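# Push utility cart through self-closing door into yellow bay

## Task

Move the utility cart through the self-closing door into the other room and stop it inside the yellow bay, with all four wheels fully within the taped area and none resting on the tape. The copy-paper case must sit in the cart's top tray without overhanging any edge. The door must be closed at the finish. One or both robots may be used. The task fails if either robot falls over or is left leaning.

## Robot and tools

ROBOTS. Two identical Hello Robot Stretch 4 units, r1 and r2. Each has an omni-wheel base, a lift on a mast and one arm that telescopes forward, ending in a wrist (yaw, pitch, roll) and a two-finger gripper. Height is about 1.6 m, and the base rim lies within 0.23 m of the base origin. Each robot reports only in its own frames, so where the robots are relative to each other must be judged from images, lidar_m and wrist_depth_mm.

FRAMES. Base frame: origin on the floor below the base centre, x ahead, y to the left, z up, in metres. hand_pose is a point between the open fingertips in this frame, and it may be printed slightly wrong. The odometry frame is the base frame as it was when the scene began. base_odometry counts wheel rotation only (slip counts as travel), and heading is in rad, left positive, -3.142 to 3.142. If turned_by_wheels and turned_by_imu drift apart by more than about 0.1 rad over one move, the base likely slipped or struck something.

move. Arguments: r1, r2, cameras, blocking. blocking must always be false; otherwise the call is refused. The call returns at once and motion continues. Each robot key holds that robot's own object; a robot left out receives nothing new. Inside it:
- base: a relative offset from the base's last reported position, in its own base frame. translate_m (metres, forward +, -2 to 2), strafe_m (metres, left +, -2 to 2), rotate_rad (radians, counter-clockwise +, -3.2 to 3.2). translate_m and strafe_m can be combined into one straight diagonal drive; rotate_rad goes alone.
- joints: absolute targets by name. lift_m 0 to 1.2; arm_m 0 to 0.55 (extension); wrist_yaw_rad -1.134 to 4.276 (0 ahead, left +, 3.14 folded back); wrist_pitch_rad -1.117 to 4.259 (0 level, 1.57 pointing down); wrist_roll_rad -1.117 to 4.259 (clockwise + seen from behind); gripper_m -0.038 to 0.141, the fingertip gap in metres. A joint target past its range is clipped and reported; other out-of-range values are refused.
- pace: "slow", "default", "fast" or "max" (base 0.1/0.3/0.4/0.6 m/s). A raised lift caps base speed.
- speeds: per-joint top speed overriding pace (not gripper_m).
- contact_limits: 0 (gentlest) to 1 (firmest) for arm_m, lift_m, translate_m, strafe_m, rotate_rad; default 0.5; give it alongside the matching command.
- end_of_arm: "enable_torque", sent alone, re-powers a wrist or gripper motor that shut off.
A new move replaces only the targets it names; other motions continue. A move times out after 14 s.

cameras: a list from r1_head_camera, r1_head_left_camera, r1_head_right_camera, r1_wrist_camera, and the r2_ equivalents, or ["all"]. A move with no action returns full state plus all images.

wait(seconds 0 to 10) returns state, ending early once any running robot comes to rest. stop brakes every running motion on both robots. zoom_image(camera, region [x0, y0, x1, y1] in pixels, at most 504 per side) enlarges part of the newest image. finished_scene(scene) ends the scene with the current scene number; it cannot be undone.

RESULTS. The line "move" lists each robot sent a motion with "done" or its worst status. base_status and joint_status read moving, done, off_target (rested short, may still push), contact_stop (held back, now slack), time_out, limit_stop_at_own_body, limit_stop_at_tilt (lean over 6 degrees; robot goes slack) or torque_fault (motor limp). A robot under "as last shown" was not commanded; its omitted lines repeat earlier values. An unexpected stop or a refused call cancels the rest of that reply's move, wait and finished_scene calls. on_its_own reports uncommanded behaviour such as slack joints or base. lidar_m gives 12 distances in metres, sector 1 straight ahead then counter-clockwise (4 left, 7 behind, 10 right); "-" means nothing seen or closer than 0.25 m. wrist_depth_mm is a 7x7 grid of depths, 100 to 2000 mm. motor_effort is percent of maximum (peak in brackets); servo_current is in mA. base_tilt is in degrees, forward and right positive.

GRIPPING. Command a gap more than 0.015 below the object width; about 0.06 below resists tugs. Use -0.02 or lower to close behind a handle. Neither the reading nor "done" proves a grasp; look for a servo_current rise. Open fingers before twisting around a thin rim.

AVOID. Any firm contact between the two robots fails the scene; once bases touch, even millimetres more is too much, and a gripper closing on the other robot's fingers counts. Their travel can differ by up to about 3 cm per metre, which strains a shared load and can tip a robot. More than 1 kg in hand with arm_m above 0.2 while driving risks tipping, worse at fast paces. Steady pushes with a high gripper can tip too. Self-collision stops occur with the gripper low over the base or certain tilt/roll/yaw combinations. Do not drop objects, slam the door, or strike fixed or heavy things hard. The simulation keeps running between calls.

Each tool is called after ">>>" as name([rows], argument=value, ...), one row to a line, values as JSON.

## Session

>>> move()

Scene clock: 0.00 s.
r1.base_odometry: x=+0.000 y=+0.000 heading=+0.000
r1.turned_by_wheels: +0.000
r1.turned_by_imu: +0.000
r1.base_tilt: forward=-1.6 right=+1.3
r1.lidar_m: 0.96 1.73 2.02 2.40 3.92 1.60 0.85 0.77 0.78 0.89 0.77 0.78
r1.base_status: not commanded
r1.joint_positions: lift_m=+0.124 arm_m=+0.000 wrist_yaw_rad=+3.194 wrist_pitch_rad=+0.002 wrist_roll_rad=+0.000 gripper_m=+0.056
r1.joint_status: not commanded
r1.measured_speeds: all 0
r1.motor_effort: lift_m=+19 arm_m=-4 wheel_0=-2 wheel_1=+1 wheel_2=+0
r1.servo_current: wrist_yaw_rad=59 wrist_pitch_rad=46 wrist_roll_rad=46 gripper_m=39
r1.hand_pose: x=-0.1216 y=+0.0722 z=+0.3019 quat_wxyz=(-0.026, -0.001, +0.000, +1.000) (m; r1's base frame)
r1.wrist_depth_mm: - 135 - - - - - / - 123 135 - - - - / - 121 191 - - - - / 110 136 194 - - - - / 137 - - - 1618 - - / 226 - 190 1098 188 1160 1118 / 224 163 750 798 768 768 759
r2.base_odometry: x=+0.000 y=+0.000 heading=+0.000
r2.turned_by_wheels: +0.000
r2.turned_by_imu: +0.000
r2.base_tilt: forward=-0.6 right=+0.1
r2.lidar_m: 1.29 1.32 1.58 2.33 2.36 2.78 1.41 1.41 2.77 2.39 2.42 1.48
r2.base_status: not commanded
r2.joint_positions: lift_m=+0.200 arm_m=+0.000 wrist_yaw_rad=+3.211 wrist_pitch_rad=+0.001 wrist_roll_rad=+0.000 gripper_m=+0.056
r2.joint_status: not commanded
r2.measured_speeds: all 0
r2.motor_effort: lift_m=+18 arm_m=-4 wheel_0=-1 wheel_1=+1 wheel_2=+1
r2.servo_current: wrist_yaw_rad=46 wrist_pitch_rad=39 wrist_roll_rad=52 gripper_m=52
r2.hand_pose: x=-0.1229 y=+0.0671 z=+0.3779 quat_wxyz=(-0.035, -0.001, +0.000, +0.999) (m; r2's base frame)
r2.wrist_depth_mm: - - 137 - - - - / - - 137 - - - - / - 109 138 - - - - / - 140 175 - - - - / 214 - - - - - - / 213 1281 196 1255 190 1336 1182 / 208 243 866 - - 854 878
pictures: r1_head_camera, r1_head_left_camera, r1_head_right_camera, r1_wrist_camera, r2_head_camera, r2_head_left_camera, r2_head_right_camera, r2_wrist_camera
Images, in order (width x height): r1_head_camera 420x560, r1_head_left_camera 420x672, r1_head_right_camera 420x672, r1_wrist_camera 616x392, r2_head_camera 420x560, r2_head_left_camera 420x672, r2_head_right_camera 420x672, r2_wrist_camera 616x392.

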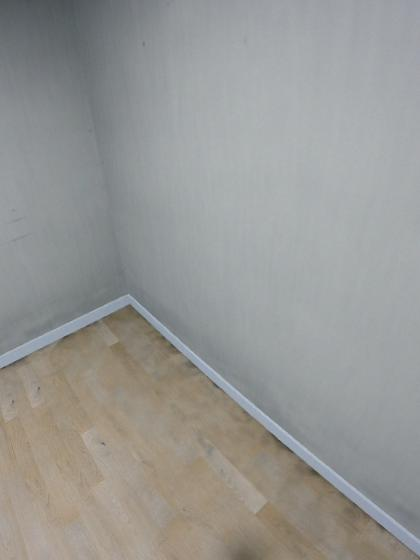

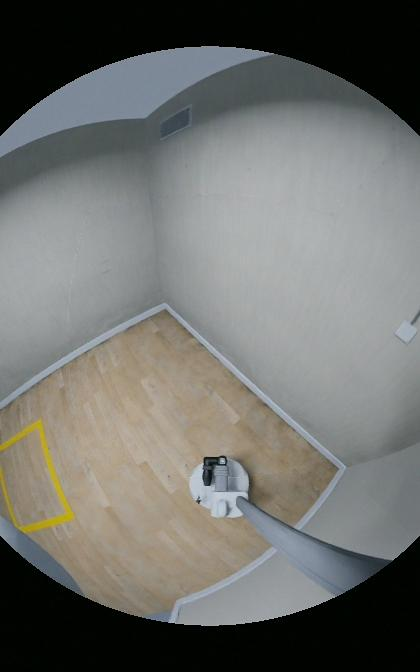

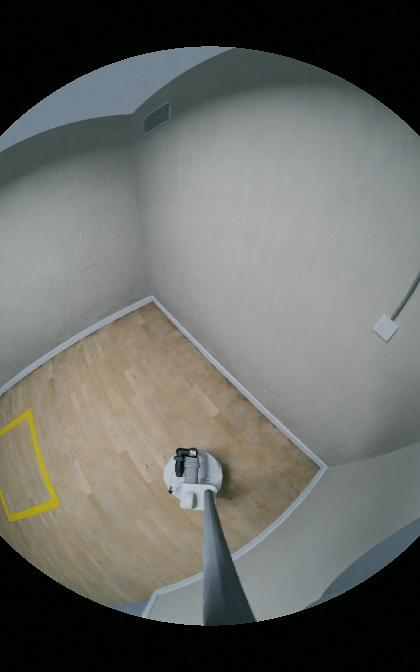

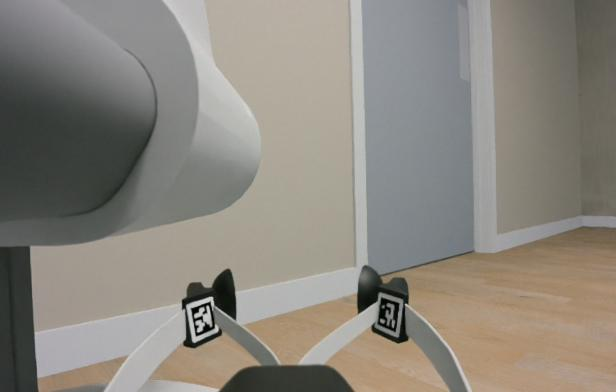

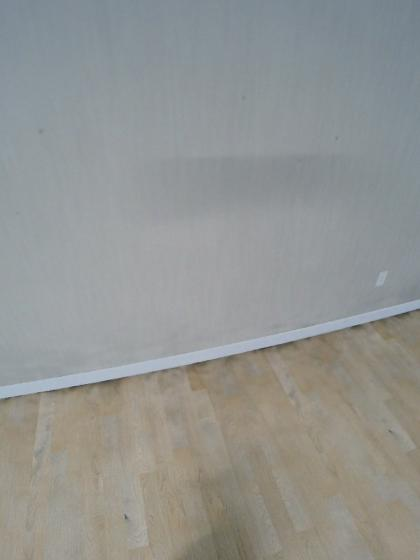

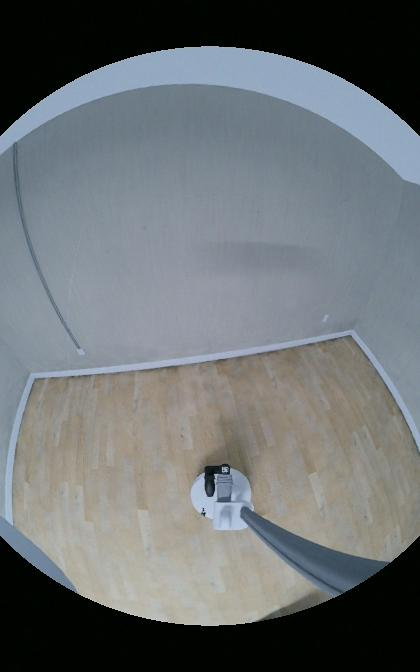

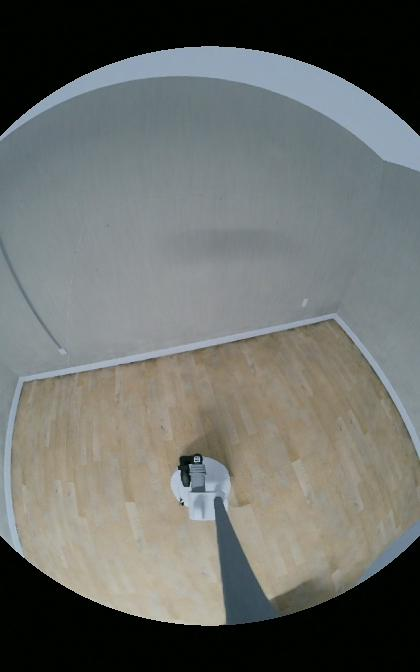

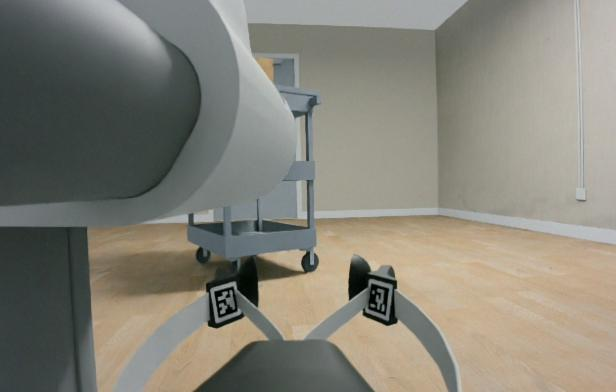

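>>> move(r2={"base":{"rotate_rad":3.1}}, r1={"base":{"rotate_rad":2.4}}, blocking=false)

>>> wait(seconds=5)

>>> wait(seconds=2)

>>> wait(seconds=0.2, cameras=["r1_head_camera","r1_head_left_camera","r2_head_camera","r2_head_left_camera","r2_head_right_camera"])

Scene clock: 7.53 s.
move: r1 moving; r2 moving
r1.base_odometry: x=+0.000 y=+0.000 heading=+0.253
r1.turned_by_wheels: +0.253
r1.turned_by_imu: +0.253
r1.base_tilt: forward=-1.6 right=+1.3
r1.lidar_m: 1.15 2.01 2.11 2.98 2.65 1.07 0.80 0.74 0.81 0.80 0.72 0.82
r1.base_status: rotate_rad moving
r1.joint_positions: lift_m=+0.124 arm_m=+0.000 wrist_yaw_rad=+3.194 wrist_pitch_rad=+0.002 wrist_roll_rad=+0.000 gripper_m=+0.056
r1.joint_status: not commanded
r1.measured_speeds: translate_m=+0.000 strafe_m=+0.000 rotate_rad=+0.974 lift_m=+0.000 arm_m=+0.000 wrist_yaw_rad=+0.000 wrist_pitch_rad=+0.000 wrist_roll_rad=+0.000
r1.motor_effort: lift_m=+19(20) arm_m=-4(4) wheel_0=-7(9) wheel_1=-6(7) wheel_2=-6(7)
r1.servo_current: wrist_yaw_rad=46(59) wrist_pitch_rad=39(52) wrist_roll_rad=33(65) gripper_m=39(46)
r1.hand_pose: x=-0.1216 y=+0.0722 z=+0.3019 quat_wxyz=(-0.026, -0.001, +0.000, +1.000) (m; r1's base frame)
r1.wrist_depth_mm: - 135 - - - - 1808 / - 123 135 - - - 1808 / - 121 192 - - - 1756 / 111 136 195 - - - 1808 / 137 - - - - - 1756 / 226 - 190 976 188 1118 1138 / 224 152 759 798 778 750 759
r2.base_odometry: x=+0.000 y=+0.000 heading=+0.252
r2.turned_by_wheels: +0.252
r2.turned_by_imu: +0.245
r2.base_tilt: forward=-0.7 right=+0.0
r2.lidar_m: 1.29 1.38 1.94 2.33 2.46 3.37 1.44 3.35 2.49 2.40 1.84 1.36
r2.base_status: rotate_rad moving
r2.joint_positions: lift_m=+0.200 arm_m=+0.000 wrist_yaw_rad=+3.211 wrist_pitch_rad=+0.001 wrist_roll_rad=+0.000 gripper_m=+0.056
r2.joint_status: not commanded
r2.measured_speeds: translate_m=+0.002 strafe_m=+0.000 rotate_rad=+0.977 lift_m=+0.000 arm_m=+0.000 wrist_yaw_rad=+0.000 wrist_pitch_rad=+0.000 wrist_roll_rad=+0.000
r2.motor_effort: lift_m=+18(18) arm_m=-4(4) wheel_0=-4(9) wheel_1=-10(10) wheel_2=-10(11)
r2.servo_current: wrist_yaw_rad=52(52) wrist_pitch_rad=46(46) wrist_roll_rad=52(65) gripper_m=46(52)
r2.hand_pose: x=-0.1229 y=+0.0671 z=+0.3779 quat_wxyz=(-0.035, -0.001, +0.000, +0.999) (m; r2's base frame)
r2.wrist_depth_mm: - - 137 - - - - / - - 137 1756 - - - / - 109 138 286 - - - / - 140 176 - - - - / 214 - - - - - - / 213 1281 196 1308 190 1336 1182 / 208 242 878 - - 854 878
pictures: none

Scene clock: 9.53 s.
earlier move: r1 done; r2 moving
r1.base_odometry: x=+0.000 y=+0.000 heading=+2.400
r1.turned_by_wheels: +2.147
r1.turned_by_imu: +2.158
r1.base_tilt: forward=-1.6 right=+1.2
r1.lidar_m: 2.35 1.02 0.78 0.75 0.81 0.80 0.77 0.84 1.25 2.02 2.17 3.14
r1.base_status: done
r1.joint_positions: lift_m=+0.124 arm_m=+0.000 wrist_yaw_rad=+3.194 wrist_pitch_rad=+0.002 wrist_roll_rad=+0.000 gripper_m=+0.056
r1.joint_status: not commanded
r1.measured_speeds: all 0
r1.motor_effort: lift_m=+19(20) arm_m=-4(4) wheel_0=-2(10) wheel_1=-2(9) wheel_2=-1(8)
r1.servo_current: wrist_yaw_rad=52(65) wrist_pitch_rad=33(52) wrist_roll_rad=39(65) gripper_m=39(52)
r1.hand_pose: x=-0.1216 y=+0.0722 z=+0.3019 quat_wxyz=(-0.026, -0.001, +0.000, +1.000) (m; r1's base frame)
r1.wrist_depth_mm: - 135 - - - - - / - 123 135 - - - - / - 121 191 - - - - / 110 135 193 - - - - / 137 - - - - - - / 216 - 190 - 187 - - / 750 750 750 143 750 723 759
r2.base_odometry: x=+0.000 y=+0.000 heading=+3.097
r2.turned_by_wheels: +2.845
r2.turned_by_imu: +2.770
r2.base_tilt: forward=-0.7 right=+0.0
r2.lidar_m: 1.47 1.39 2.86 2.37 2.40 1.56 1.32 1.32 1.47 2.34 2.33 2.68
r2.base_status: rotate_rad moving
r2.joint_positions: lift_m=+0.200 arm_m=+0.000 wrist_yaw_rad=+3.211 wrist_pitch_rad=+0.001 wrist_roll_rad=+0.000 gripper_m=+0.056
r2.joint_status: not commanded
r2.measured_speeds: translate_m=+0.000 strafe_m=-0.001 rotate_rad=+0.127 lift_m=+0.000 arm_m=+0.000 wrist_yaw_rad=+0.000 wrist_pitch_rad=+0.000 wrist_roll_rad=+0.000
r2.motor_effort: lift_m=+18(18) arm_m=-4(4) wheel_0=-4(10) wheel_1=-3(10) wheel_2=-4(13)
r2.servo_current: wrist_yaw_rad=46(52) wrist_pitch_rad=46(46) wrist_roll_rad=46(65) gripper_m=52(52)
r2.hand_pose: x=-0.1228 y=+0.0671 z=+0.3779 quat_wxyz=(-0.035, -0.001, +0.000, +0.999) (m; r2's base frame)
r2.wrist_depth_mm: - - 137 - - - - / - 107 137 - - - - / - 110 139 236 - - - / - 140 165 - - - - / 215 - - - - - - / 213 1160 193 1160 190 1336 1205 / 211 245 891 - - 854 878
wait: 2.00 of 5 s (r1 has come to rest)
pictures: none

Scene clock: 9.87 s.
earlier move: r2 done
r1.base_odometry: x=+0.000 y=+0.000 heading=+2.400
r1.turned_by_wheels: +0.000
r1.turned_by_imu: +0.000
r1.base_tilt: forward=-1.6 right=+1.3
r1.lidar_m: 2.35 1.03 0.77 0.75 0.80 0.79 0.77 0.83 1.24 2.03 2.17 3.15
r1.base_status: done
r1.joint_positions: lift_m=+0.124 arm_m=+0.000 wrist_yaw_rad=+3.194 wrist_pitch_rad=+0.002 wrist_roll_rad=+0.000 gripper_m=+0.056
r1.joint_status: not commanded
r1.measured_speeds: all 0
r1.motor_effort: lift_m=+20(20) arm_m=-4(4) wheel_0=-2(10) wheel_1=-2(9) wheel_2=+0(8)
r1.servo_current: wrist_yaw_rad=39(65) wrist_pitch_rad=46(52) wrist_roll_rad=39(65) gripper_m=39(52)
r1.hand_pose: x=-0.1216 y=+0.0722 z=+0.3019 quat_wxyz=(-0.026, -0.001, +0.000, +1.000) (m; r1's base frame)
r1.wrist_depth_mm: - 135 - - - - - / - 123 135 - - - - / - 121 191 - - - - / 110 136 195 - - - - / 137 - - - - - - / 216 - 190 - 187 - - / 750 759 759 143 741 723 750
r2.base_odometry: x=+0.000 y=+0.000 heading=+3.099
r2.turned_by_wheels: +0.002
r2.turned_by_imu: +0.002
r2.base_tilt: forward=-0.7 right=+0.1
r2.lidar_m: 1.44 1.40 2.85 2.39 2.36 1.57 1.33 1.28 1.50 2.35 2.34 2.68
r2.base_status: done
r2.joint_positions: lift_m=+0.200 arm_m=+0.000 wrist_yaw_rad=+3.211 wrist_pitch_rad=+0.001 wrist_roll_rad=+0.000 gripper_m=+0.056
r2.joint_status: not commanded
r2.measured_speeds: all 0
r2.motor_effort: lift_m=+18(18) arm_m=-4(4) wheel_0=-3(10) wheel_1=-2(10) wheel_2=-4(13)
r2.servo_current: wrist_yaw_rad=52(52) wrist_pitch_rad=39(46) wrist_roll_rad=46(65) gripper_m=52(52)
r2.hand_pose: x=-0.1228 y=+0.0671 z=+0.3779 quat_wxyz=(-0.035, -0.001, +0.000, +0.999) (m; r2's base frame)
r2.wrist_depth_mm: - - 137 - - - - / - 107 137 - - - - / - 110 138 236 - - - / - 140 165 - - - - / 216 - - - - - - / 213 1182 192 1182 190 1308 1182 / 211 245 878 - - 842 878
wait: 0.33 of 2 s (r2 has come to rest)
pictures: none

Scene clock: 10.07 s.
r1.base_odometry: x=+0.000 y=+0.000 heading=+2.400
r1.turned_by_wheels: +0.000
r1.turned_by_imu: +0.000
r1.base_tilt: forward=-1.6 right=+1.3
r1.lidar_m: 2.37 1.02 0.77 0.75 0.81 0.80 0.78 0.83 1.22 2.03 2.16 3.15
r1.base_status: done
r1.joint_positions: lift_m=+0.124 arm_m=+0.000 wrist_yaw_rad=+3.194 wrist_pitch_rad=+0.002 wrist_roll_rad=+0.000 gripper_m=+0.056
r1.joint_status: not commanded
r1.measured_speeds: all 0
r1.motor_effort: lift_m=+19(20) arm_m=-4(4) wheel_0=-2(10) wheel_1=-2(9) wheel_2=-1(8)
r1.servo_current: wrist_yaw_rad=52(65) wrist_pitch_rad=46(52) wrist_roll_rad=52(65) gripper_m=46(52)
r1.hand_pose: x=-0.1216 y=+0.0722 z=+0.3019 quat_wxyz=(-0.026, -0.001, +0.000, +1.000) (m; r1's base frame)
r1.wrist_depth_mm: - 135 - - - - - / - 123 135 - - - - / - 121 191 - - - - / 110 135 195 - - - - / 137 - - - - - - / 216 - 190 - 187 - - / 741 750 759 143 732 732 741
r2.base_odometry: x=+0.000 y=+0.000 heading=+3.099
r2.turned_by_wheels: +0.000
r2.turned_by_imu: +0.000
r2.base_tilt: forward=-0.7 right=+0.1
r2.lidar_m: 1.45 1.38 2.86 2.38 2.37 1.59 1.33 1.31 1.49 2.33 2.32 2.69
r2.base_status: done
r2.joint_positions: lift_m=+0.200 arm_m=+0.000 wrist_yaw_rad=+3.211 wrist_pitch_rad=+0.001 wrist_roll_rad=+0.000 gripper_m=+0.056
r2.joint_status: not commanded
r2.measured_speeds: all 0
r2.motor_effort: lift_m=+18(18) arm_m=-4(4) wheel_0=-3(10) wheel_1=-2(10) wheel_2=-4(13)
r2.servo_current: wrist_yaw_rad=46(52) wrist_pitch_rad=46(46) wrist_roll_rad=52(65) gripper_m=46(52)
r2.hand_pose: x=-0.1228 y=+0.0671 z=+0.3779 quat_wxyz=(-0.035, -0.001, +0.000, +0.999) (m; r2's base frame)
r2.wrist_depth_mm: - - 137 - - - - / - 107 137 - - - - / - 110 138 235 - - - / - 140 165 - - - - / 216 - - - - - - / 213 1182 193 1182 190 1336 1205 / 211 244 878 - - 854 878
wait: 0.20 s; no rest
pictures: r1_head_camera, r1_head_left_camera, r2_head_camera, r2_head_left_camera, r2_head_right_camera
Images, in order (width x height): r1_head_camera 420x560, r1_head_left_camera 420x672, r2_head_camera 420x560, r2_head_left_camera 420x672, r2_head_right_camera 420x672.

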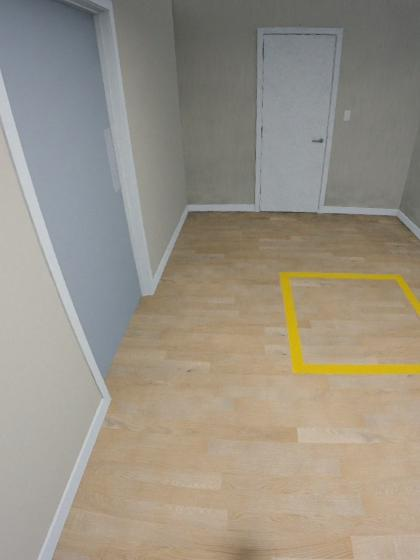

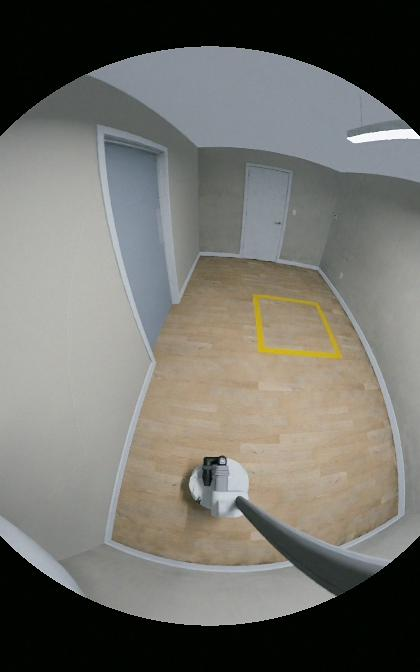

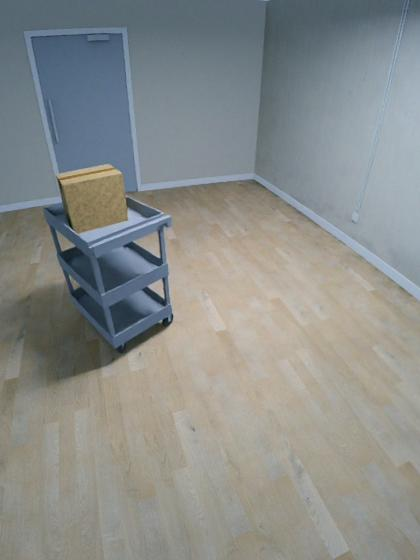

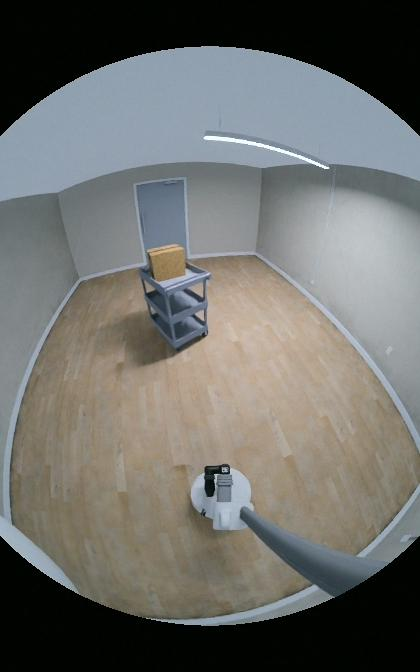

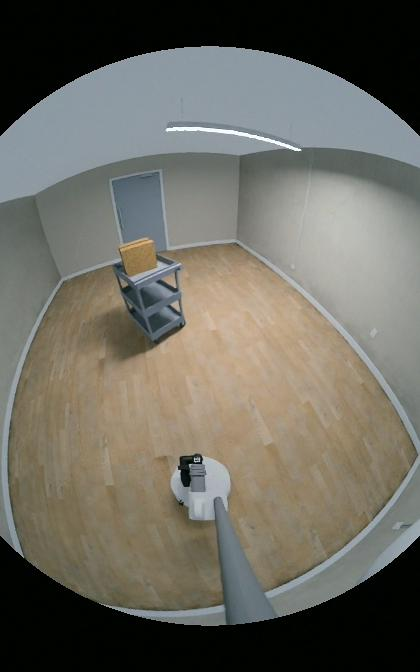

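>>> zoom_image(camera="r2_head_camera", region=[20, 140, 200, 370])

>>> zoom_image(camera="r1_head_camera", region=[0, 0, 420, 420])

Scaled by 2.191 from the camera's 420x560 image, which has a finer 1200x1600 frame.

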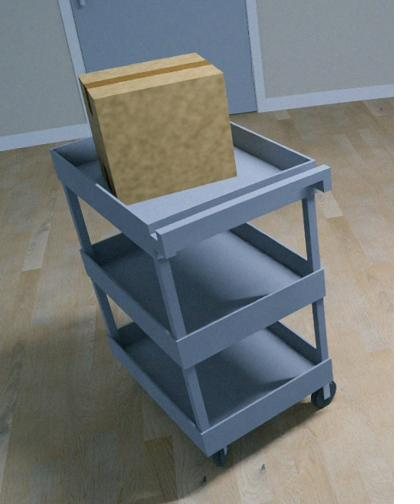

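Scaled by 1.200 from the camera's 420x560 image, which has a finer 600x800 frame.

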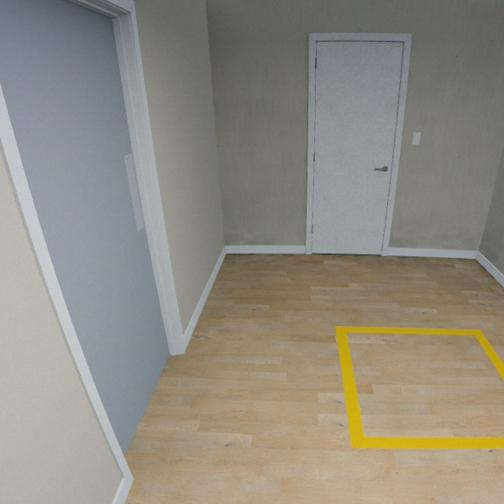

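>>> move(r1={"base":{"translate_m":1.7},"joints":{"lift_m":0.35,"wrist_yaw_rad":3.09,"gripper_m":-0.02}}, r2={"base":{"translate_m":0.1,"strafe_m":-0.75},"joints":{"lift_m":0.332}}, blocking=false)

>>> wait(seconds=6)

>>> wait(seconds=6)

>>> wait(seconds=0.2, cameras=["r1_head_camera","r1_head_left_camera","r2_head_camera"])

Scene clock: 49.27 s.
move: r1 moving; r2 moving
r1.base_odometry: x=-0.023 y=+0.021 heading=+2.400
r1.turned_by_wheels: +0.000
r1.turned_by_imu: +0.000
r1.base_tilt: forward=-1.6 right=+1.3
r1.lidar_m: 2.35 1.00 0.77 0.75 0.80 0.82 0.79 0.87 1.27 2.04 2.15 3.14
r1.base_status: translate_m moving
r1.joint_positions: lift_m=+0.162 arm_m=+0.000 wrist_yaw_rad=+3.093 wrist_pitch_rad=+0.002 wrist_roll_rad=+0.000 gripper_m=+0.037
r1.joint_status: lift_m moving; wrist_yaw_rad moving; gripper_m moving
r1.measured_speeds: translate_m=+0.123 strafe_m=+0.000 rotate_rad=+0.002 lift_m=+0.146 arm_m=+0.000 wrist_yaw_rad=+0.000 wrist_pitch_rad=+0.000 wrist_roll_rad=+0.000
r1.motor_effort: lift_m=+27(27) arm_m=-4(4) wheel_0=+7(8) wheel_1=+3(6) wheel_2=-8(10)
r1.servo_current: wrist_yaw_rad=52(91) wrist_pitch_rad=39(46) wrist_roll_rad=46(59) gripper_m=91(98)
r1.hand_pose: x=-0.1129 y=+0.1014 z=+0.3395 quat_wxyz=(+0.024, -0.001, +0.000, +1.000) (m; r1's base frame)
r1.wrist_depth_mm: 135 138 - - - - - / - 138 - - - - - / 112 138 204 - - - - / 131 144 252 - - - - / - - - - - - - / - - 189 - 186 - - / 878 156 778 144 759 788 820
r2.base_odometry: x=-0.003 y=+0.034 heading=+3.099
r2.turned_by_wheels: -0.001
r2.turned_by_imu: +0.000
r2.base_tilt: forward=-0.7 right=+0.0
r2.lidar_m: 1.46 1.41 2.92 2.43 2.45 1.57 1.31 1.30 1.49 2.29 2.31 2.63
r2.base_status: translate_m moving; strafe_m moving
r2.joint_positions: lift_m=+0.238 arm_m=+0.000 wrist_yaw_rad=+3.211 wrist_pitch_rad=+0.001 wrist_roll_rad=+0.000 gripper_m=+0.056
r2.joint_status: lift_m moving
r2.measured_speeds: translate_m=+0.016 strafe_m=-0.131 rotate_rad=-0.001 lift_m=+0.146 arm_m=+0.000 wrist_yaw_rad=+0.000 wrist_pitch_rad=+0.000 wrist_roll_rad=+0.000
r2.motor_effort: lift_m=+23(25) arm_m=-4(4) wheel_0=+10(10) wheel_1=-10(11) wheel_2=-7(8)
r2.servo_current: wrist_yaw_rad=52(52) wrist_pitch_rad=39(46) wrist_roll_rad=46(52) gripper_m=52(52)
r2.hand_pose: x=-0.1228 y=+0.0671 z=+0.4157 quat_wxyz=(-0.035, -0.001, +0.000, +0.999) (m; r2's base frame)
r2.wrist_depth_mm: - - 137 - - - - / - 107 137 - - - - / - 110 138 236 - - - / - 140 165 - - - - / 216 - - - - - - / 213 1138 195 1182 190 1308 1281 / 211 244 1008 - - 960 931
pictures: none

Scene clock: 52.70 s.
earlier move: r1 moving; r2 done
r1.base_odometry: x=-0.738 y=+0.676 heading=+2.400
r1.turned_by_wheels: +0.000
r1.turned_by_imu: +0.000
r1.base_tilt: forward=-1.6 right=+1.3
r1.lidar_m: 2.13 1.02 0.77 0.66 0.73 1.07 1.77 1.89 2.17 2.12 2.26 3.00
r1.base_status: translate_m moving
r1.joint_positions: lift_m=+0.350 arm_m=+0.000 wrist_yaw_rad=+3.093 wrist_pitch_rad=+0.002 wrist_roll_rad=+0.000 gripper_m=-0.019
r1.joint_status: all done
r1.measured_speeds: translate_m=+0.300 strafe_m=+0.000 rotate_rad=-0.003 lift_m=+0.000 arm_m=+0.000 wrist_yaw_rad=+0.000 wrist_pitch_rad=+0.000 wrist_roll_rad=+0.000
r1.motor_effort: lift_m=+23(28) arm_m=-3(4) wheel_0=+4(9) wheel_1=+5(7) wheel_2=-5(10)
r1.servo_current: wrist_yaw_rad=26(91) wrist_pitch_rad=52(52) wrist_roll_rad=52(72) gripper_m=46(130)
r1.hand_pose: x=-0.1129 y=+0.1014 z=+0.5272 quat_wxyz=(+0.024, -0.001, +0.000, +1.000) (m; r1's base frame)
r1.wrist_depth_mm: - 137 - - - - - / - 137 - - - - - / 111 138 208 - - - - / 127 138 236 - - - - / - - - - - - - / 1808 1756 186 198 179 - - / 1366 1308 179 183 162 - -
r2.base_odometry: x=-0.068 y=+0.754 heading=+3.099
r2.turned_by_wheels: +0.000
r2.turned_by_imu: +0.000
r2.base_tilt: forward=-0.7 right=+0.1
r2.lidar_m: 3.08 1.70 3.72 3.13 2.56 1.41 1.20 1.18 1.37 1.61 1.59 1.83
r2.base_status: done
r2.joint_positions: lift_m=+0.332 arm_m=+0.000 wrist_yaw_rad=+3.211 wrist_pitch_rad=+0.001 wrist_roll_rad=+0.000 gripper_m=+0.056
r2.joint_status: all done
r2.measured_speeds: all 0
r2.motor_effort: lift_m=+21(25) arm_m=-4(4) wheel_0=+1(13) wheel_1=-2(12) wheel_2=-5(9)
r2.servo_current: wrist_yaw_rad=46(52) wrist_pitch_rad=33(46) wrist_roll_rad=52(59) gripper_m=52(59)
r2.hand_pose: x=-0.1228 y=+0.0671 z=+0.5096 quat_wxyz=(-0.035, -0.001, +0.000, +0.999) (m; r2's base frame)
r2.wrist_depth_mm: - - 136 - - - - / - - 137 - - - - / - 110 138 230 - - - / - 139 163 - - - - / 214 - - - - - - / 213 - 189 - 189 1464 1430 / 211 243 1138 - - 1098 1118
wait: 3.43 of 6 s (r2 has come to rest)
pictures: none

Scene clock: 55.93 s.
earlier move: r1 done
r1.base_odometry: x=-1.253 y=+1.148 heading=+2.400
r1.turned_by_wheels: +0.000
r1.turned_by_imu: +0.000
r1.base_tilt: forward=-1.6 right=+1.2
r1.lidar_m: 1.95 0.83 0.73 0.70 0.75 0.99 2.45 2.67 2.21 2.17 2.29 2.29
r1.base_status: done
r1.joint_positions: lift_m=+0.350 arm_m=+0.000 wrist_yaw_rad=+3.093 wrist_pitch_rad=+0.002 wrist_roll_rad=+0.000 gripper_m=-0.019
r1.joint_status: all done
r1.measured_speeds: all 0
r1.motor_effort: lift_m=+23(28) arm_m=-4(4) wheel_0=+1(9) wheel_1=+0(7) wheel_2=-1(10)
r1.servo_current: wrist_yaw_rad=59(91) wrist_pitch_rad=52(52) wrist_roll_rad=46(72) gripper_m=46(130)
r1.hand_pose: x=-0.1129 y=+0.1014 z=+0.5272 quat_wxyz=(+0.024, -0.001, +0.000, +1.000) (m; r1's base frame)
r1.wrist_depth_mm: 135 138 - - - - - / - 138 - - - - - / 112 138 226 - - - - / 127 144 - - - - - / - - - - - - - / 1863 1983 1808 199 1708 - - / 1430 1281 179 183 162 1008 -
r2.base_odometry: x=-0.068 y=+0.754 heading=+3.099
r2.turned_by_wheels: +0.000
r2.turned_by_imu: +0.000
r2.base_tilt: forward=-0.7 right=+0.1
r2.lidar_m: 3.04 1.71 3.73 3.12 2.56 1.42 1.19 1.18 1.39 1.60 1.60 1.82
r2.base_status: done
r2.joint_positions: lift_m=+0.332 arm_m=+0.000 wrist_yaw_rad=+3.211 wrist_pitch_rad=+0.001 wrist_roll_rad=+0.000 gripper_m=+0.056
r2.joint_status: all done
r2.measured_speeds: all 0
r2.motor_effort: lift_m=+21(25) arm_m=-4(5) wheel_0=+0(13) wheel_1=-2(12) wheel_2=-5(9)
r2.servo_current: wrist_yaw_rad=39(65) wrist_pitch_rad=46(52) wrist_roll_rad=46(59) gripper_m=39(59)
r2.hand_pose: x=-0.1228 y=+0.0671 z=+0.5096 quat_wxyz=(-0.035, -0.001, +0.000, +0.999) (m; r2's base frame)
r2.wrist_depth_mm: - - 136 - - - - / - - 137 - - - - / - 110 138 231 - - - / - 140 163 - - - - / 214 - - - - - - / 212 - 190 - 189 1464 1430 / 210 146 1138 - - 1098 1138
wait: 3.23 of 6 s (r1 has come to rest)
pictures: none

Scene clock: 56.13 s.
r1.base_odometry: x=-1.253 y=+1.148 heading=+2.400
r1.turned_by_wheels: +0.000
r1.turned_by_imu: +0.000
r1.base_tilt: forward=-1.6 right=+1.3
r1.lidar_m: 1.94 0.86 0.71 0.70 0.76 0.98 2.46 2.67 2.22 2.16 2.30 2.29
r1.base_status: done
r1.joint_positions: lift_m=+0.350 arm_m=+0.000 wrist_yaw_rad=+3.093 wrist_pitch_rad=+0.002 wrist_roll_rad=+0.000 gripper_m=-0.019
r1.joint_status: all done
r1.measured_speeds: all 0
r1.motor_effort: lift_m=+24(28) arm_m=-3(4) wheel_0=+1(9) wheel_1=+0(7) wheel_2=-1(10)
r1.servo_current: wrist_yaw_rad=39(91) wrist_pitch_rad=39(52) wrist_roll_rad=52(72) gripper_m=52(130)
r1.hand_pose: x=-0.1129 y=+0.1014 z=+0.5272 quat_wxyz=(+0.024, -0.001, +0.000, +1.000) (m; r1's base frame)
r1.wrist_depth_mm: 136 137 - - - - - / - 138 - - - - - / 113 138 227 - - - - / 127 144 - - - - - / - - - - - - - / 1983 1983 1756 198 1708 - - / 1366 1308 179 183 162 1008 -
r2.base_odometry: x=-0.068 y=+0.754 heading=+3.099
r2.turned_by_wheels: +0.000
r2.turned_by_imu: +0.000
r2.base_tilt: forward=-0.7 right=+0.1
r2.lidar_m: 3.09 1.70 3.74 3.15 2.59 1.43 1.20 1.18 1.37 1.58 1.61 1.84
r2.base_status: done
r2.joint_positions: lift_m=+0.332 arm_m=+0.000 wrist_yaw_rad=+3.211 wrist_pitch_rad=+0.001 wrist_roll_rad=+0.000 gripper_m=+0.056
r2.joint_status: all done
r2.measured_speeds: all 0
r2.motor_effort: lift_m=+21(25) arm_m=-4(5) wheel_0=+1(13) wheel_1=-2(12) wheel_2=-6(9)
r2.servo_current: wrist_yaw_rad=46(65) wrist_pitch_rad=33(52) wrist_roll_rad=39(59) gripper_m=46(59)
r2.hand_pose: x=-0.1228 y=+0.0671 z=+0.5096 quat_wxyz=(-0.035, -0.001, +0.000, +0.999) (m; r2's base frame)
r2.wrist_depth_mm: - - 136 - - - - / - - 137 - - - - / - 110 138 231 - - - / - 140 163 - - - - / 216 - - - - - - / 212 - 189 - 189 1464 1430 / 211 147 1138 - - 1098 1160
wait: 0.20 s; no rest
pictures: r1_head_camera, r1_head_left_camera, r2_head_camera
Images, in order (width x height): r1_head_camera 420x560, r1_head_left_camera 420x672, r2_head_camera 420x560.

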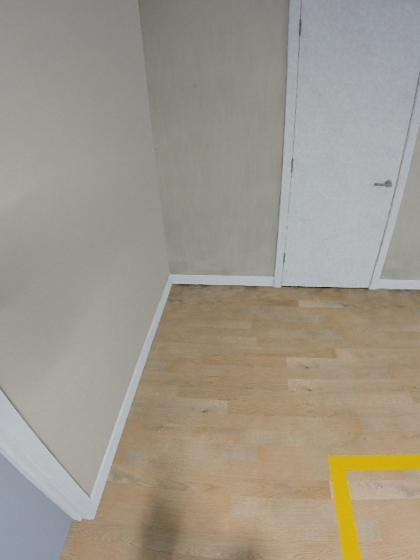

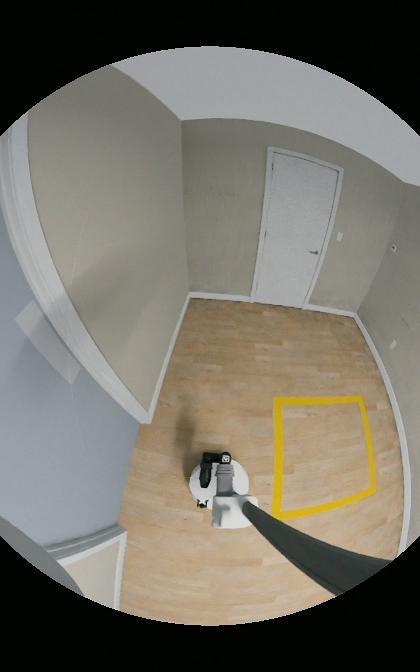

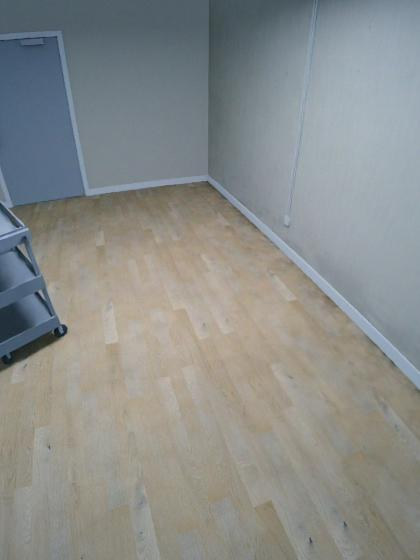

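>>> move(r1={"base":{"translate_m":0.13}}, r2={"base":{"translate_m":1.5}}, blocking=false)

>>> wait(seconds=3)

>>> move(r1={"base":{"rotate_rad":1.571}}, blocking=false)

>>> wait(seconds=5)

>>> wait(seconds=3)

>>> wait(seconds=0.3, cameras=["r1_head_camera","r1_head_left_camera","r1_head_right_camera","r2_head_left_camera"])

Scene clock: 66.00 s.
move: r1 moving; r2 moving
r1.base_odometry: x=-1.277 y=+1.170 heading=+2.400
r1.turned_by_wheels: +0.000
r1.turned_by_imu: +0.000
r1.base_tilt: forward=-1.6 right=+1.3
r1.lidar_m: 1.92 0.83 0.72 0.70 0.75 0.99 2.49 2.71 2.24 2.15 2.31 2.24
r1.base_status: translate_m moving
r1.joint_positions: lift_m=+0.350 arm_m=+0.000 wrist_yaw_rad=+3.093 wrist_pitch_rad=+0.002 wrist_roll_rad=+0.000 gripper_m=-0.019
r1.joint_status: not commanded
r1.measured_speeds: translate_m=+0.123 strafe_m=+0.001 rotate_rad=-0.002 lift_m=+0.000 arm_m=+0.000 wrist_yaw_rad=+0.000 wrist_pitch_rad=+0.000 wrist_roll_rad=+0.000
r1.motor_effort: lift_m=+24(24) arm_m=-4(4) wheel_0=+5(7) wheel_1=+4(7) wheel_2=-9(9)
r1.servo_current: wrist_yaw_rad=52(59) wrist_pitch_rad=46(52) wrist_roll_rad=52(59) gripper_m=59(59)
r1.hand_pose: x=-0.1129 y=+0.1014 z=+0.5272 quat_wxyz=(+0.024, -0.001, +0.000, +1.000) (m; r1's base frame)
r1.wrist_depth_mm: - 137 - - - - - / - 138 - - - - - / 112 138 223 - - - - / 124 142 - - - - - / - - - - - - - / 1983 1983 1756 199 1708 - - / 1366 1308 179 183 162 1025 -
r2.base_odometry: x=-0.099 y=+0.755 heading=+3.099
r2.turned_by_wheels: +0.000
r2.turned_by_imu: +0.001
r2.base_tilt: forward=-0.7 right=+0.1
r2.lidar_m: 3.05 1.68 1.70 3.16 2.60 1.47 1.23 1.22 1.42 1.60 1.56 1.82
r2.base_status: translate_m moving
r2.joint_positions: lift_m=+0.332 arm_m=+0.000 wrist_yaw_rad=+3.211 wrist_pitch_rad=+0.001 wrist_roll_rad=+0.000 gripper_m=+0.056
r2.joint_status: not commanded
r2.measured_speeds: translate_m=+0.123 strafe_m=+0.000 rotate_rad=+0.002 lift_m=+0.000 arm_m=+0.000 wrist_yaw_rad=+0.000 wrist_pitch_rad=+0.000 wrist_roll_rad=+0.000
r2.motor_effort: lift_m=+21(21) arm_m=-4(4) wheel_0=+7(10) wheel_1=+6(8) wheel_2=-13(14)
r2.servo_current: wrist_yaw_rad=39(52) wrist_pitch_rad=39(46) wrist_roll_rad=59(59) gripper_m=52(52)
r2.hand_pose: x=-0.1228 y=+0.0671 z=+0.5096 quat_wxyz=(-0.035, -0.001, +0.000, +0.999) (m; r2's base frame)
r2.wrist_depth_mm: - - 137 - - - - / - - 137 - - - - / - 110 138 231 - - - / - 140 163 - - - - / 213 - - - - - - / 213 - 190 - 189 1430 1430 / 208 243 1138 - - 1118 1138
pictures: none

Scene clock: 67.23 s.
earlier move: r1 done; r2 moving
r1.base_odometry: x=-1.349 y=+1.236 heading=+2.400
r1.turned_by_wheels: +0.000
r1.turned_by_imu: +0.000
r1.base_tilt: forward=-1.6 right=+1.3
r1.lidar_m: 1.91 0.81 0.67 0.69 0.74 0.96 2.58 2.80 2.25 2.18 2.32 2.17
r1.base_status: done
r1.joint_positions: lift_m=+0.350 arm_m=+0.000 wrist_yaw_rad=+3.093 wrist_pitch_rad=+0.002 wrist_roll_rad=+0.000 gripper_m=-0.019
r1.joint_status: not commanded
r1.measured_speeds: all 0
r1.motor_effort: lift_m=+24(24) arm_m=-3(4) wheel_0=+1(8) wheel_1=+2(7) wheel_2=+0(10)
r1.servo_current: wrist_yaw_rad=59(65) wrist_pitch_rad=39(52) wrist_roll_rad=52(65) gripper_m=46(59)
r1.hand_pose: x=-0.1129 y=+0.1014 z=+0.5272 quat_wxyz=(+0.024, -0.001, +0.000, +1.000) (m; r1's base frame)
r1.wrist_depth_mm: 136 137 - - - - - / - 138 - - - - - / 113 138 226 - - - - / 130 144 - - - - - / - - - - - - - / 1921 1983 1808 198 181 - - / 1397 1308 179 184 162 1008 -
r2.base_odometry: x=-0.408 y=+0.768 heading=+3.099
r2.turned_by_wheels: +0.000
r2.turned_by_imu: +0.000
r2.base_tilt: forward=-0.7 right=+0.0
r2.lidar_m: 2.84 1.45 1.45 3.24 3.20 1.79 1.51 1.52 1.72 1.51 1.51 1.72
r2.base_status: translate_m moving
r2.joint_positions: lift_m=+0.332 arm_m=+0.000 wrist_yaw_rad=+3.211 wrist_pitch_rad=+0.001 wrist_roll_rad=+0.000 gripper_m=+0.056
r2.joint_status: not commanded
r2.measured_speeds: translate_m=+0.301 strafe_m=-0.001 rotate_rad=+0.001 lift_m=+0.000 arm_m=+0.000 wrist_yaw_rad=+0.000 wrist_pitch_rad=+0.000 wrist_roll_rad=+0.000
r2.motor_effort: lift_m=+21(21) arm_m=-4(4) wheel_0=+9(13) wheel_1=+6(9) wheel_2=-9(14)
r2.servo_current: wrist_yaw_rad=39(52) wrist_pitch_rad=39(46) wrist_roll_rad=59(59) gripper_m=52(52)
r2.hand_pose: x=-0.1228 y=+0.0671 z=+0.5096 quat_wxyz=(-0.035, -0.001, +0.000, +0.999) (m; r2's base frame)
r2.wrist_depth_mm: - - 137 - - - - / - - 137 - - - - / - 110 139 229 - - - / - 139 163 - - - - / 215 - - - - - - / 213 - 193 1366 190 1576 1576 / 208 243 1255 - - 1118 1138
wait: 1.23 of 3 s (r1 has come to rest)
pictures: none

Scene clock: 67.73 s.
earlier move: r2 moving
move: r1 moving
r1.base_odometry: x=-1.349 y=+1.236 heading=+2.652
r1.turned_by_wheels: +0.252
r1.turned_by_imu: +0.253
r1.base_tilt: forward=-1.6 right=+1.3
r1.lidar_m: 1.15 0.70 0.67 0.68 0.85 1.44 2.62 2.41 2.19 2.19 2.36 2.12
r1.base_status: rotate_rad moving
r1.joint_positions: lift_m=+0.350 arm_m=+0.000 wrist_yaw_rad=+3.093 wrist_pitch_rad=+0.002 wrist_roll_rad=+0.000 gripper_m=-0.019
r1.joint_status: not commanded
r1.measured_speeds: translate_m=-0.001 strafe_m=+0.000 rotate_rad=+0.970 lift_m=+0.000 arm_m=+0.000 wrist_yaw_rad=+0.000 wrist_pitch_rad=+0.000 wrist_roll_rad=+0.000
r1.motor_effort: lift_m=+23(24) arm_m=-3(4) wheel_0=-7(10) wheel_1=-7(8) wheel_2=-7(7)
r1.servo_current: wrist_yaw_rad=52(65) wrist_pitch_rad=46(46) wrist_roll_rad=59(65) gripper_m=52(59)
r1.hand_pose: x=-0.1129 y=+0.1014 z=+0.5272 quat_wxyz=(+0.024, -0.001, +0.000, +1.000) (m; r1's base frame)
r1.wrist_depth_mm: 136 138 - - - - - / 108 138 - - - - - / 113 138 234 - - - - / 131 145 - - - - - / - - - - - - - / 1983 1921 1808 198 1863 1808 - / 1397 1308 179 183 162 1255 1182
r2.base_odometry: x=-0.558 y=+0.775 heading=+3.099
r2.turned_by_wheels: +0.000
r2.turned_by_imu: +0.000
r2.base_tilt: forward=-0.7 right=+0.1
r2.lidar_m: 2.81 1.35 1.37 3.29 3.27 1.99 1.67 1.66 1.71 1.44 1.46 1.68
r2.base_status: translate_m moving
r2.joint_positions: lift_m=+0.332 arm_m=+0.000 wrist_yaw_rad=+3.211 wrist_pitch_rad=+0.001 wrist_roll_rad=+0.000 gripper_m=+0.056
r2.joint_status: not commanded
r2.measured_speeds: translate_m=+0.300 strafe_m=+0.000 rotate_rad=+0.002 lift_m=+0.000 arm_m=+0.000 wrist_yaw_rad=+0.000 wrist_pitch_rad=+0.000 wrist_roll_rad=+0.000
r2.motor_effort: lift_m=+21(21) arm_m=-4(4) wheel_0=+3(10) wheel_1=+7(7) wheel_2=-9(10)
r2.servo_current: wrist_yaw_rad=46(52) wrist_pitch_rad=46(46) wrist_roll_rad=52(59) gripper_m=52(52)
r2.hand_pose: x=-0.1228 y=+0.0671 z=+0.5096 quat_wxyz=(-0.035, -0.001, +0.000, +0.999) (m; r2's base frame)
r2.wrist_depth_mm: - - 137 - - - - / - - 137 - - - - / - 109 139 230 - - - / - 139 163 - - - - / 215 - - - - - - / 213 - 192 1430 190 1618 1537 / 208 244 1255 - - 1098 1118
pictures: none

Scene clock: 69.30 s.
earlier move: r1 done; r2 moving
r1.base_odometry: x=-1.349 y=+1.236 heading=-2.313
r1.turned_by_wheels: +1.318
r1.turned_by_imu: +1.325
r1.base_tilt: forward=-1.6 right=+1.3
r1.lidar_m: 0.67 0.73 0.95 2.57 2.73 2.20 2.15 2.32 2.19 1.97 0.86 0.66
r1.base_status: done
r1.joint_positions: lift_m=+0.350 arm_m=+0.000 wrist_yaw_rad=+3.092 wrist_pitch_rad=+0.002 wrist_roll_rad=+0.000 gripper_m=-0.019
r1.joint_status: not commanded
r1.measured_speeds: all 0
r1.motor_effort: lift_m=+23(24) arm_m=-4(4) wheel_0=-4(10) wheel_1=-2(9) wheel_2=-2(8)
r1.servo_current: wrist_yaw_rad=52(72) wrist_pitch_rad=39(52) wrist_roll_rad=59(65) gripper_m=46(59)
r1.hand_pose: x=-0.1128 y=+0.1015 z=+0.5272 quat_wxyz=(+0.025, -0.001, +0.000, +1.000) (m; r1's base frame)
r1.wrist_depth_mm: 136 138 - - - - - / 114 139 - - - - - / 117 139 274 - - - - / 137 159 - - - - - / - - - - - - - / 1863 1983 1756 198 1863 1921 1808 / 1366 1308 179 183 154 1229 1281
r2.base_odometry: x=-1.028 y=+0.795 heading=+3.099
r2.turned_by_wheels: +0.000
r2.turned_by_imu: +0.001
r2.base_tilt: forward=-0.7 right=+0.1
r2.lidar_m: 2.57 3.70 1.04 1.19 3.39 2.52 2.10 2.11 1.55 1.31 1.31 1.52
r2.base_status: translate_m moving
r2.joint_positions: lift_m=+0.332 arm_m=+0.000 wrist_yaw_rad=+3.211 wrist_pitch_rad=+0.001 wrist_roll_rad=+0.000 gripper_m=+0.056
r2.joint_status: not commanded
r2.measured_speeds: translate_m=+0.299 strafe_m=+0.000 rotate_rad=+0.001 lift_m=+0.000 arm_m=+0.000 wrist_yaw_rad=+0.000 wrist_pitch_rad=+0.000 wrist_roll_rad=+0.000
r2.motor_effort: lift_m=+21(21) arm_m=-4(4) wheel_0=+8(11) wheel_1=+6(8) wheel_2=-8(10)
r2.servo_current: wrist_yaw_rad=39(52) wrist_pitch_rad=46(46) wrist_roll_rad=52(59) gripper_m=52(52)
r2.hand_pose: x=-0.1228 y=+0.0671 z=+0.5096 quat_wxyz=(-0.035, -0.001, +0.000, +0.999) (m; r2's base frame)
r2.wrist_depth_mm: - - 137 - - - - / - - 137 - - - - / - 110 138 - - - - / - 140 176 - - - - / 215 - - - - - - / 212 1661 196 1708 190 1756 1537 / 208 243 1229 - - 1098 1138
wait: 1.57 of 5 s (r1 has come to rest)
pictures: none

Scene clock: 72.00 s.
earlier move: r2 done
r1.base_odometry: x=-1.349 y=+1.236 heading=-2.313
r1.turned_by_wheels: +0.000
r1.turned_by_imu: +0.000
r1.base_tilt: forward=-1.6 right=+1.3
r1.lidar_m: 0.69 0.73 0.95 2.57 2.76 2.20 2.16 2.33 2.20 1.98 0.85 0.65
r1.base_status: done
r1.joint_positions: lift_m=+0.350 arm_m=+0.000 wrist_yaw_rad=+3.092 wrist_pitch_rad=+0.002 wrist_roll_rad=+0.000 gripper_m=-0.019
r1.joint_status: not commanded
r1.measured_speeds: all 0
r1.motor_effort: lift_m=+23(24) arm_m=-3(4) wheel_0=-4(10) wheel_1=-3(9) wheel_2=-2(8)
r1.servo_current: wrist_yaw_rad=39(72) wrist_pitch_rad=39(52) wrist_roll_rad=65(65) gripper_m=52(59)
r1.hand_pose: x=-0.1128 y=+0.1015 z=+0.5272 quat_wxyz=(+0.025, -0.001, +0.000, +1.000) (m; r1's base frame)
r1.wrist_depth_mm: 137 139 - - - - - / 114 139 - - - - - / 117 139 274 - - - - / 137 159 - - - - - / - - - - - - - / 1921 1921 1756 198 1863 1921 1808 / 1397 1308 179 183 154 1205 1308
r2.base_odometry: x=-1.566 y=+0.818 heading=+3.099
r2.turned_by_wheels: +0.000
r2.turned_by_imu: +0.001
r2.base_tilt: forward=-0.7 right=+0.1
r2.lidar_m: 2.26 3.18 1.18 0.88 3.57 3.12 2.63 2.51 1.40 1.16 1.15 1.35
r2.base_status: done
r2.joint_positions: lift_m=+0.332 arm_m=+0.000 wrist_yaw_rad=+3.211 wrist_pitch_rad=+0.001 wrist_roll_rad=+0.000 gripper_m=+0.056
r2.joint_status: not commanded
r2.measured_speeds: all 0
r2.motor_effort: lift_m=+21(21) arm_m=-4(4) wheel_0=+3(11) wheel_1=+2(8) wheel_2=-3(10)
r2.servo_current: wrist_yaw_rad=46(59) wrist_pitch_rad=39(52) wrist_roll_rad=46(59) gripper_m=52(59)
r2.hand_pose: x=-0.1228 y=+0.0671 z=+0.5096 quat_wxyz=(-0.035, -0.001, +0.000, +0.999) (m; r2's base frame)
r2.wrist_depth_mm: - - 137 - - - - / - 107 137 - - - - / - 111 138 - - - - / - 140 179 - - - - / 216 - - - - - - / 213 1708 196 1661 190 1708 1576 / 211 244 1255 - - 1118 1160
wait: 2.70 of 3 s (r2 has come to rest)
pictures: none

Scene clock: 72.30 s.
r1.base_odometry: x=-1.349 y=+1.236 heading=-2.313
r1.turned_by_wheels: +0.000
r1.turned_by_imu: +0.000
r1.base_tilt: forward=-1.6 right=+1.3
r1.lidar_m: 0.69 0.74 0.97 2.58 2.74 2.19 2.14 2.32 2.16 1.97 0.84 0.67
r1.base_status: done
r1.joint_positions: lift_m=+0.350 arm_m=+0.000 wrist_yaw_rad=+3.092 wrist_pitch_rad=+0.002 wrist_roll_rad=+0.000 gripper_m=-0.019
r1.joint_status: not commanded
r1.measured_speeds: all 0
r1.motor_effort: lift_m=+23(24) arm_m=-4(4) wheel_0=-3(10) wheel_1=-2(9) wheel_2=-2(8)
r1.servo_current: wrist_yaw_rad=33(72) wrist_pitch_rad=39(52) wrist_roll_rad=33(65) gripper_m=46(59)
r1.hand_pose: x=-0.1128 y=+0.1015 z=+0.5272 quat_wxyz=(+0.025, -0.001, +0.000, +1.000) (m; r1's base frame)
r1.wrist_depth_mm: 137 139 - - - - - / 114 139 - - - - - / 117 140 276 - - - - / 137 159 - - - - - / - - - - - - - / 1983 1983 1756 199 1863 1863 1756 / 1397 1308 179 183 154 1229 1255
r2.base_odometry: x=-1.566 y=+0.818 heading=+3.099
r2.turned_by_wheels: +0.000
r2.turned_by_imu: +0.000
r2.base_tilt: forward=-0.7 right=+0.0
r2.lidar_m: 2.27 3.19 1.18 0.85 3.60 3.13 2.62 2.47 1.36 1.17 1.17 1.35
r2.base_status: done
r2.joint_positions: lift_m=+0.332 arm_m=+0.000 wrist_yaw_rad=+3.211 wrist_pitch_rad=+0.001 wrist_roll_rad=+0.000 gripper_m=+0.056
r2.joint_status: not commanded
r2.measured_speeds: all 0
r2.motor_effort: lift_m=+21(21) arm_m=-4(4) wheel_0=+3(11) wheel_1=+2(8) wheel_2=-3(10)
r2.servo_current: wrist_yaw_rad=46(59) wrist_pitch_rad=39(52) wrist_roll_rad=52(59) gripper_m=46(59)
r2.hand_pose: x=-0.1228 y=+0.0671 z=+0.5096 quat_wxyz=(-0.035, -0.001, +0.000, +0.999) (m; r2's base frame)
r2.wrist_depth_mm: - - 137 - - - - / - 107 137 - - - - / - 110 138 - - - - / - 140 178 - - - - / 216 - - - - - - / 213 1661 196 1661 190 1708 1499 / 211 244 1229 - - 1118 1160
wait: 0.30 s; at rest by 0.27 s
pictures: r1_head_camera, r1_head_left_camera, r1_head_right_camera, r2_head_left_camera
Images, in order (width x height): r1_head_camera 420x560, r1_head_left_camera 420x672, r1_head_right_camera 420x672, r2_head_left_camera 420x672.

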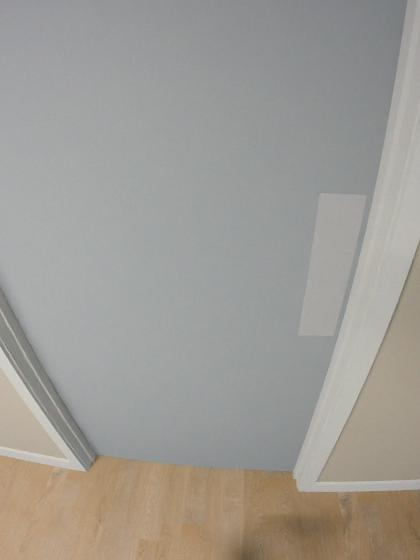

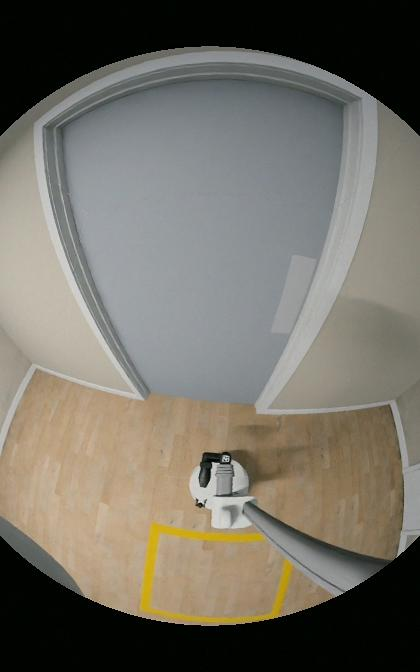

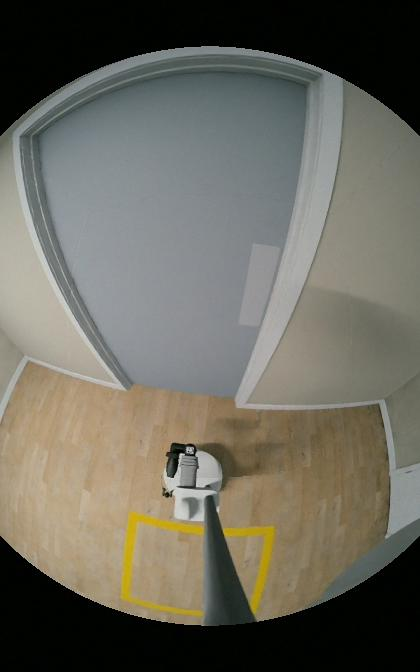

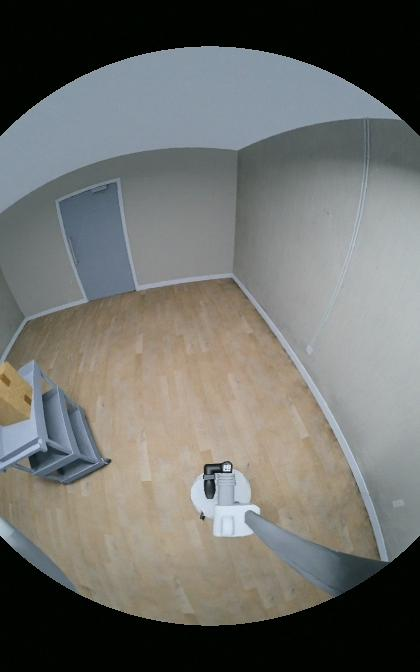

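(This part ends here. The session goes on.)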